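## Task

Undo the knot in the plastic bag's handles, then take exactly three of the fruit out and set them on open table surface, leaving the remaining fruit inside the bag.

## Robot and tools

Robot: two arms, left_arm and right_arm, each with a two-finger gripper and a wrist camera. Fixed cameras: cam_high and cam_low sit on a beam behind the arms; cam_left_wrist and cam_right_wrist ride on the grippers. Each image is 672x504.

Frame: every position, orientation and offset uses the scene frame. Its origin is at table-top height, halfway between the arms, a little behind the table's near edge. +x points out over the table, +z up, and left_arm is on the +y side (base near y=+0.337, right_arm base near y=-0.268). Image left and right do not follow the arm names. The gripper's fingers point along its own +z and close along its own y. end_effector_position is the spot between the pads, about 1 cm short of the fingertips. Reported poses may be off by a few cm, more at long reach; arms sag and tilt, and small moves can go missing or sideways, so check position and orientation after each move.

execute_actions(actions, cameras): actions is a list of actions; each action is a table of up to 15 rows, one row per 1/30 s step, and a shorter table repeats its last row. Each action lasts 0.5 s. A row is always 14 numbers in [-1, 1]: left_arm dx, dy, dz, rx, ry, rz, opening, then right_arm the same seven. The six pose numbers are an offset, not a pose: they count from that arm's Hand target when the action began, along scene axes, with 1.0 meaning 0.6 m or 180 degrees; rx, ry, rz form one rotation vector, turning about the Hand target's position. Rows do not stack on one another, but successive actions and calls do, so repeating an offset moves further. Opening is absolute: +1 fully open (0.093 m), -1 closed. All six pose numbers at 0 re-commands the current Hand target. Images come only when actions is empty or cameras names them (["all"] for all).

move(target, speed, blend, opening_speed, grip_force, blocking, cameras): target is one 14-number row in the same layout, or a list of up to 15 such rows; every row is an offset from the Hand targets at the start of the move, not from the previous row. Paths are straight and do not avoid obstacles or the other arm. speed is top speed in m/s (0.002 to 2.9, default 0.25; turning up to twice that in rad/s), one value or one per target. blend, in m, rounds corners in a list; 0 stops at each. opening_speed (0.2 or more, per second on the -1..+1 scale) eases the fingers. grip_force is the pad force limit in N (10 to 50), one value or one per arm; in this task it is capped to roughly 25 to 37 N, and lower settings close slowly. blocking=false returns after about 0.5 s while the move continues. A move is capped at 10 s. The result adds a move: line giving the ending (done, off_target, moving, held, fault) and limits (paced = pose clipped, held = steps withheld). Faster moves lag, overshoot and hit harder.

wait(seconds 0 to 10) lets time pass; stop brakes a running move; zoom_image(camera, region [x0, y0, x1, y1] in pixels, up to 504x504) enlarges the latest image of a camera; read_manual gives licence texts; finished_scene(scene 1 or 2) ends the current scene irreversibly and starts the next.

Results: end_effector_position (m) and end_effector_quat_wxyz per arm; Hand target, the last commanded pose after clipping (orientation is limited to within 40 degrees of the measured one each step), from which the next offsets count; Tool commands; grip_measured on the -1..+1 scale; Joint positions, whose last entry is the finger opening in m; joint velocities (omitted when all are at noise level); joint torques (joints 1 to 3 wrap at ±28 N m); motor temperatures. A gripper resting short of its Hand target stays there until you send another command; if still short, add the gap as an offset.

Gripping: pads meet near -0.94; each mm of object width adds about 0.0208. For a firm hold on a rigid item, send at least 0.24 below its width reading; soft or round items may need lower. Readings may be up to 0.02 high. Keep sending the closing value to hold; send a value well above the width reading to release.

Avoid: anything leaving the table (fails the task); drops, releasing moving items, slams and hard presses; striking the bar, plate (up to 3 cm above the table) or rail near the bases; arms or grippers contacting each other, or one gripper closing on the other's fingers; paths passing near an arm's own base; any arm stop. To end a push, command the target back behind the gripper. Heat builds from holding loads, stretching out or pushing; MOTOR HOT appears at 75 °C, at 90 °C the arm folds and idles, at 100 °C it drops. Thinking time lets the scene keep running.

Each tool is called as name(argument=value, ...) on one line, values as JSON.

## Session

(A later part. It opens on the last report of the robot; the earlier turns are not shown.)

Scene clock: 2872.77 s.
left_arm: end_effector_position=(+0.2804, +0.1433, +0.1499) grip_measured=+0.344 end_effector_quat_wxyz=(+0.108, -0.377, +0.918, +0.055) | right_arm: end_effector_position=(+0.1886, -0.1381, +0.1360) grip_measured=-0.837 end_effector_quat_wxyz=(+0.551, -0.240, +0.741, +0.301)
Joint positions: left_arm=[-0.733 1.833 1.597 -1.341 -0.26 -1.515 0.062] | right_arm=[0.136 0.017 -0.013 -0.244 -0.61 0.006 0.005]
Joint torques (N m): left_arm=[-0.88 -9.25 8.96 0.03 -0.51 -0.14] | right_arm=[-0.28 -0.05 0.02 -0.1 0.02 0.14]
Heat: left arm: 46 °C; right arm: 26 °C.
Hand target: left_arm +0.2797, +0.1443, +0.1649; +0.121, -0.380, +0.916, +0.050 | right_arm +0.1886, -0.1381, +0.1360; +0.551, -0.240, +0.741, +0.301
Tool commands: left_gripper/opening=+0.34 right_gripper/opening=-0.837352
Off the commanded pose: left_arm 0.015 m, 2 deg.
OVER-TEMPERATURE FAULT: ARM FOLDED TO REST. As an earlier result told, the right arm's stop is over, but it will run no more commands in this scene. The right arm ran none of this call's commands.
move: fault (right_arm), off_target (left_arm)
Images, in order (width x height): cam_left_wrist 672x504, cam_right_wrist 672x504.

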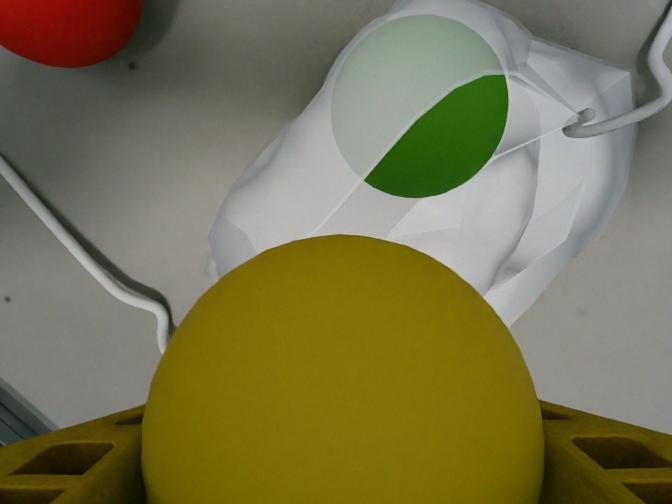

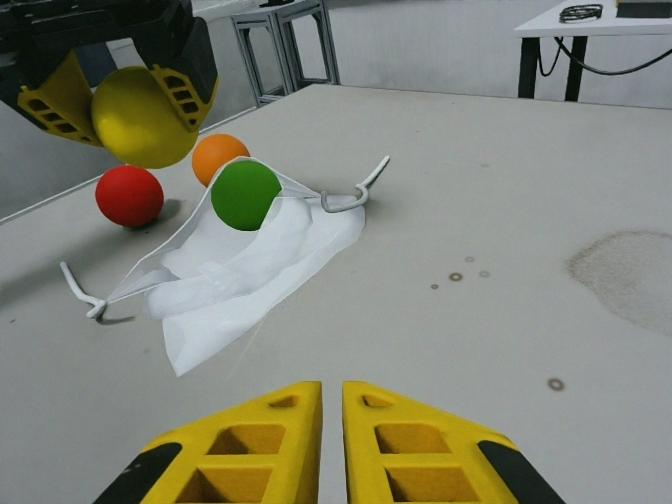

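move(target=[[0.1505, 0.4428, 0.0, 0, 0, 0, 0.34, 0, 0, 0, 0, 0, 0, -0.838]], speed=0.18, cameras=["cam_left_wrist", "cam_high"])

Scene clock: 2876.50 s.
left_arm: end_effector_position=(+0.3553, +0.4107, +0.1591) grip_measured=+0.344 end_effector_quat_wxyz=(+0.100, -0.385, +0.915, +0.064) | right_arm: end_effector_position=(+0.1886, -0.1381, +0.1360) grip_measured=-0.837 end_effector_quat_wxyz=(+0.551, -0.240, +0.741, +0.301)
Joint positions: left_arm=[0.114 1.753 1.548 -1.193 -0.189 -0.668 0.062] | right_arm=[0.136 0.017 -0.013 -0.244 -0.61 0.006 0.005]
Joint torques (N m): left_arm=[-0.14 -6.37 9.8 1.07 0.02 0.16] | right_arm=[-0.38 -0.09 0.12 -0.1 0.01 0.11]
Heat: left arm: 46 °C; right arm: 26 °C.
Hand target: left_arm +0.3701, +0.4099, +0.1649; +0.121, -0.380, +0.916, +0.050 | right_arm +0.1886, -0.1381, +0.1360; +0.551, -0.240, +0.741, +0.301
Tool commands: left_gripper/opening=+0.34 right_gripper/opening=-0.837352
Off the commanded pose: left_arm 0.016 m, 3 deg.
OVER-TEMPERATURE FAULT: ARM FOLDED TO REST. As an earlier result told, the right arm's stop is over, but it will run no more commands in this scene. The right arm ran none of this call's commands.
move: fault (right_arm), off_target (left_arm)
Images, in order (width x height): cam_high 672x504, cam_left_wrist 672x504.

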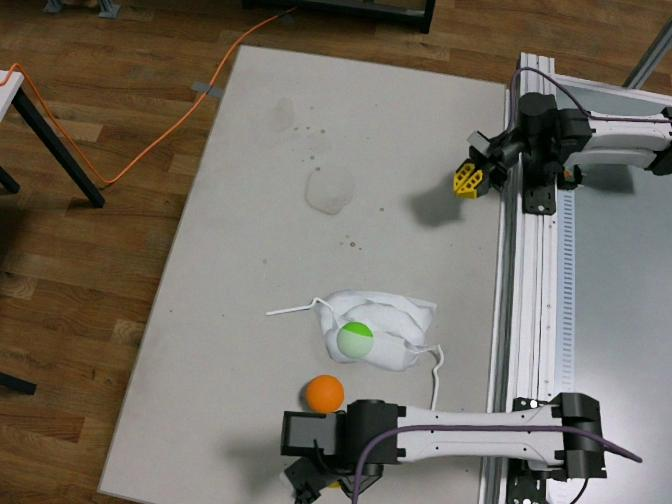

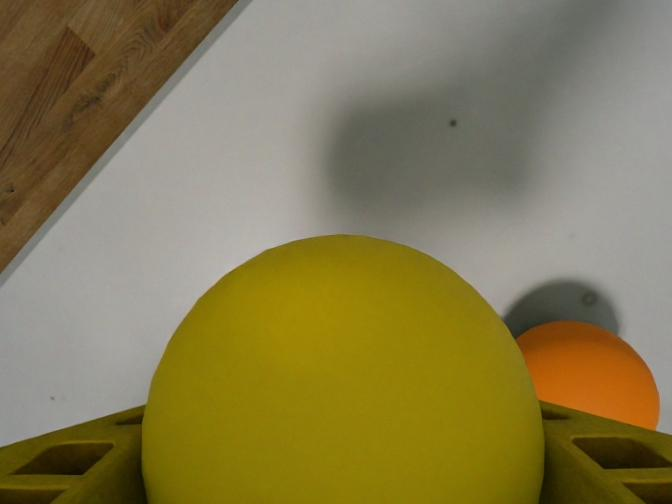

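move(target=[[-0.02, 0.0, -0.196, 0, 0, 0, 0.34, 0, 0, 0, 0, 0, 0, -0.838]], speed=0.1, cameras=["cam_left_wrist", "cam_right_wrist"])

Scene clock: 2883.90 s.
left_arm: end_effector_position=(+0.3531, +0.4101, +0.0516) grip_measured=+0.344 end_effector_quat_wxyz=(+0.114, -0.384, +0.915, +0.059) | right_arm: end_effector_position=(+0.1886, -0.1381, +0.1360) grip_measured=-0.837 end_effector_quat_wxyz=(+0.551, -0.240, +0.741, +0.301)
Joint positions: left_arm=[0.117 1.798 1.161 -0.731 -0.186 -0.661 0.062] | right_arm=[0.136 0.017 -0.013 -0.244 -0.61 0.006 0.005]
Joint torques (N m): left_arm=[0.2 -6.53 6.05 1.21 0.01 0.18] | right_arm=[-0.34 0.05 0.18 -0.1 -0.01 0.11]
Heat: left arm: 46 °C; right arm: 26 °C.
Hand target: left_arm +0.3581, +0.4100, +0.0474; +0.121, -0.380, +0.916, +0.050 | right_arm +0.1886, -0.1381, +0.1360; +0.551, -0.240, +0.741, +0.301
Tool commands: left_gripper/opening=+0.34 right_gripper/opening=-0.837352
Off the commanded pose: left_arm 0.007 m, 1 deg.
OVER-TEMPERATURE FAULT: ARM FOLDED TO REST. As an earlier result told, the right arm's stop is over, but it will run no more commands in this scene. The right arm ran none of this call's commands.
move: fault (right_arm)
Images, in order (width x height): cam_left_wrist 672x504, cam_right_wrist 672x504.

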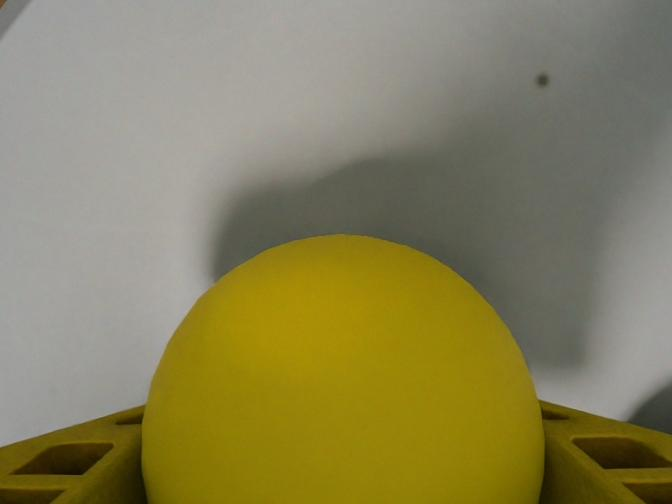

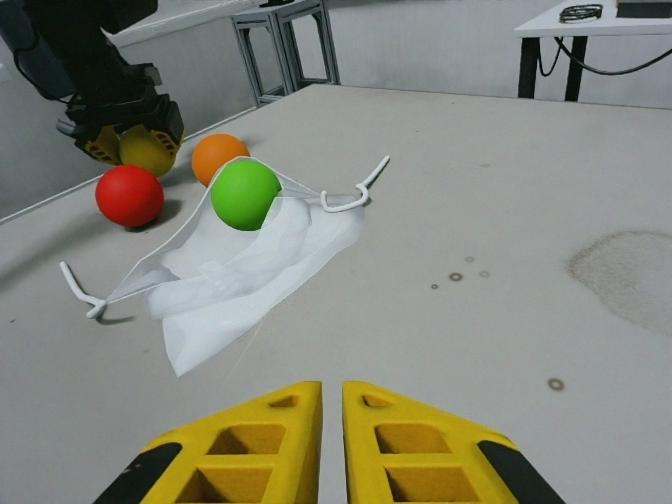

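move(target=[[0, 0.0, -0.0195, 0, 0, 0, 0.34, 0, 0, 0, 0, 0, 0, -0.838]], speed=0.04, cameras=["cam_right_wrist"])

Scene clock: 2887.20 s.
left_arm: end_effector_position=(+0.3540, +0.4101, +0.0410) grip_measured=+0.344 end_effector_quat_wxyz=(+0.116, -0.383, +0.914, +0.059) | right_arm: end_effector_position=(+0.1886, -0.1381, +0.1360) grip_measured=-0.837 end_effector_quat_wxyz=(+0.551, -0.240, +0.741, +0.301)
Joint positions: left_arm=[0.117 1.816 1.137 -0.686 -0.186 -0.66 0.062] | right_arm=[0.136 0.017 -0.013 -0.244 -0.61 0.006 0.005]
Joint torques (N m): left_arm=[0.24 -6.52 5.82 1.23 0.01 0.19] | right_arm=[-0.34 -0.01 0.24 -0.09 0.02 0.13]
Heat: left arm: 46 °C; right arm: 26 °C.
Hand target: left_arm +0.3580, +0.4100, +0.0356; +0.121, -0.380, +0.916, +0.050 | right_arm +0.1886, -0.1381, +0.1360; +0.551, -0.240, +0.741, +0.301
Tool commands: left_gripper/opening=+0.34 right_gripper/opening=-0.837352
Off the commanded pose: left_arm 0.007 m, 1 deg.
OVER-TEMPERATURE FAULT: ARM FOLDED TO REST. As an earlier result told, the right arm's stop is over, but it will run no more commands in this scene. The right arm ran none of this call's commands.
move: fault (right_arm)
Images, in order (width x height): cam_right_wrist 672x504.

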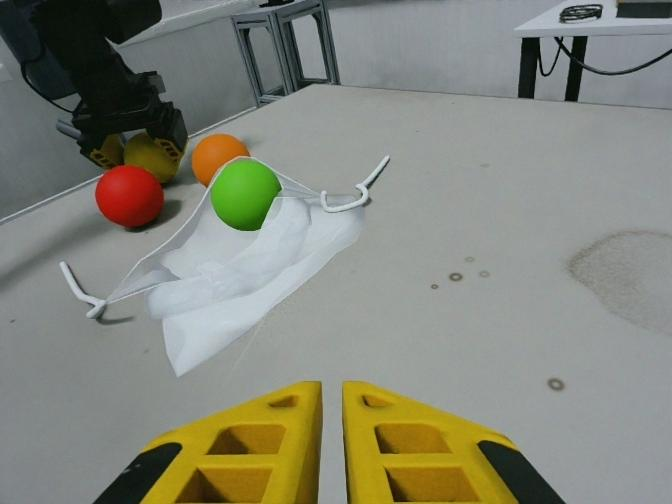

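Release gently and raise.

move(target=[[0, 0, -0.004, 0, 0, 0, 0.34, 0, 0, 0, 0, 0, 0, -0.838], [0, 0, -0.004, 0, 0, 0, 0.8, 0, 0, 0, 0, 0, 0, -0.838], [0, 0, 0.04, 0, 0, 0, 0.8, 0, 0, 0, 0, 0, 0, -0.838], [0, 0, 0.25, 0, 0, 0, 0.8, 0, 0, 0, 0, 0, 0, -0.838]], speed=[0.03, 0.03, 0.05, 0.12], opening_speed=0.3, cameras=["cam_left_wrist", "cam_right_wrist"])

Scene clock: 2894.60 s.
left_arm: end_effector_position=(+0.3623, +0.4124, +0.1745) grip_measured=+0.798 end_effector_quat_wxyz=(+0.122, -0.384, +0.914, +0.057) | right_arm: end_effector_position=(+0.1886, -0.1381, +0.1360) grip_measured=-0.837 end_effector_quat_wxyz=(+0.551, -0.240, +0.741, +0.301)
Joint positions: left_arm=[0.117 1.741 1.587 -1.198 -0.186 -0.66 0.083] | right_arm=[0.136 0.017 -0.013 -0.244 -0.61 0.006 0.005]
Joint torques (N m): left_arm=[-0.09 -8.42 9.44 0.52 0.02 0.14] | right_arm=[-0.4 -0.14 0.2 -0.08 0.01 0.13]
Heat: left arm: 46 °C; right arm: 26 °C.
Hand target: left_arm +0.3581, +0.4100, +0.1857; +0.121, -0.380, +0.916, +0.050 | right_arm +0.1886, -0.1381, +0.1360; +0.551, -0.240, +0.741, +0.301
Tool commands: left_gripper/opening=+0.8 right_gripper/opening=-0.837352
Off the commanded pose: left_arm 0.012 m, 1 deg.
OVER-TEMPERATURE FAULT: ARM FOLDED TO REST. As an earlier result told, the right arm's stop is over, but it will run no more commands in this scene. The right arm ran none of this call's commands.
move: fault (right_arm), off_target (left_arm)
Images, in order (width x height): cam_left_wrist 672x504, cam_right_wrist 672x504.

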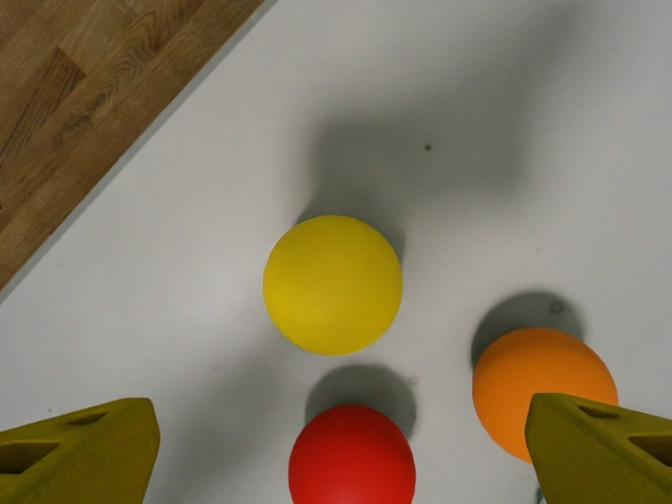

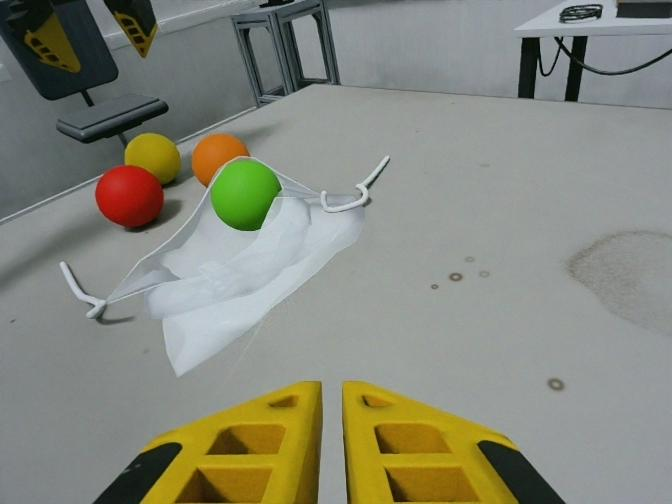

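move(target=[[-0.2, 0.0, 0.1, 0, 0, 0, 0.8, 0, 0, 0, 0, 0, 0, -0.838]], speed=0.2, cameras=["cam_high", "cam_low"])

zoom_image(camera="cam_high", region=[250, 270, 490, 470])

Scene clock: 2899.90 s.
left_arm: end_effector_position=(+0.2497, +0.4138, +0.2507) grip_measured=+0.798 end_effector_quat_wxyz=(+0.145, -0.385, +0.910, +0.052) | right_arm: end_effector_position=(+0.1886, -0.1381, +0.1360) grip_measured=-0.837 end_effector_quat_wxyz=(+0.551, -0.240, +0.741, +0.301)
Joint positions: left_arm=[0.178 1.338 1.491 -1.447 -0.173 -0.601 0.083] | right_arm=[0.136 0.017 -0.013 -0.244 -0.61 0.006 0.005]
Joint torques (N m): left_arm=[0.23 -4.16 5.81 0.65 0.04 0.17] | right_arm=[-0.39 -0.08 0.18 -0.07 0.01 0.16]
Heat: left arm: 46 °C; right arm: 26 °C.
Hand target: left_arm +0.2381, +0.4101, +0.2457; +0.121, -0.380, +0.916, +0.050 | right_arm +0.1886, -0.1381, +0.1360; +0.551, -0.240, +0.741, +0.301
Tool commands: left_gripper/opening=+0.8 right_gripper/opening=-0.837352
Off the commanded pose: left_arm 0.013 m, 3 deg.
OVER-TEMPERATURE FAULT: ARM FOLDED TO REST. As an earlier result told, the right arm's stop is over, but it will run no more commands in this scene. The right arm ran none of this call's commands.
move: fault (right_arm), off_target (left_arm)
Images, in order (width x height): cam_high 672x504, cam_low 672x504.

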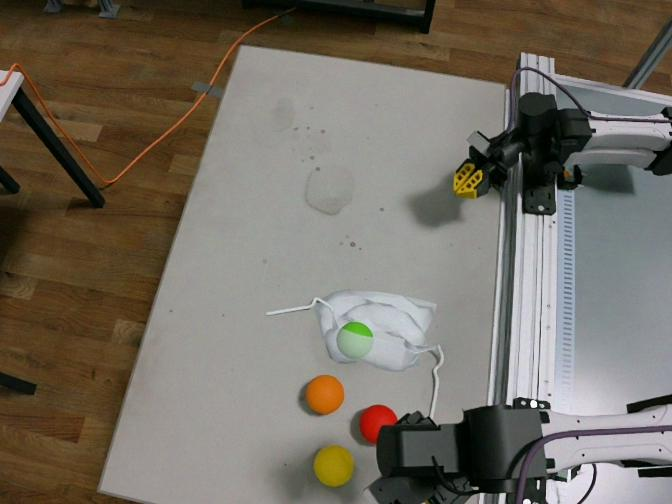

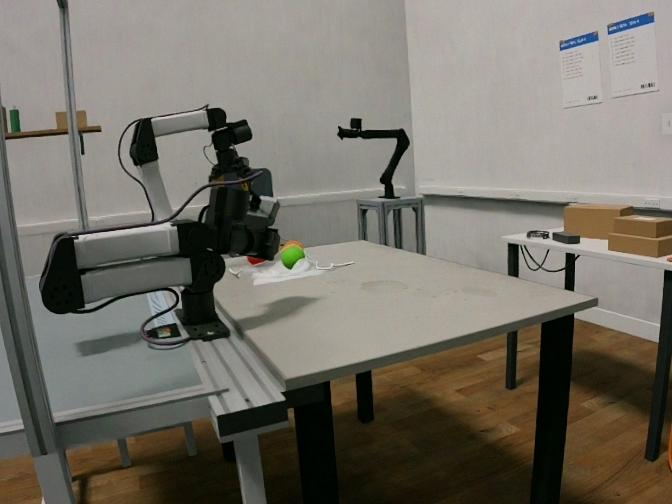

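Scaled by 2.100 from the camera's 672x504 image, which has a finer 960x720 frame.

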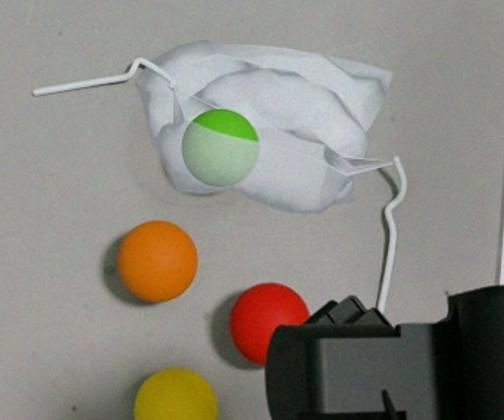

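finished_scene(scene=1)

The scene is finished: the task was done.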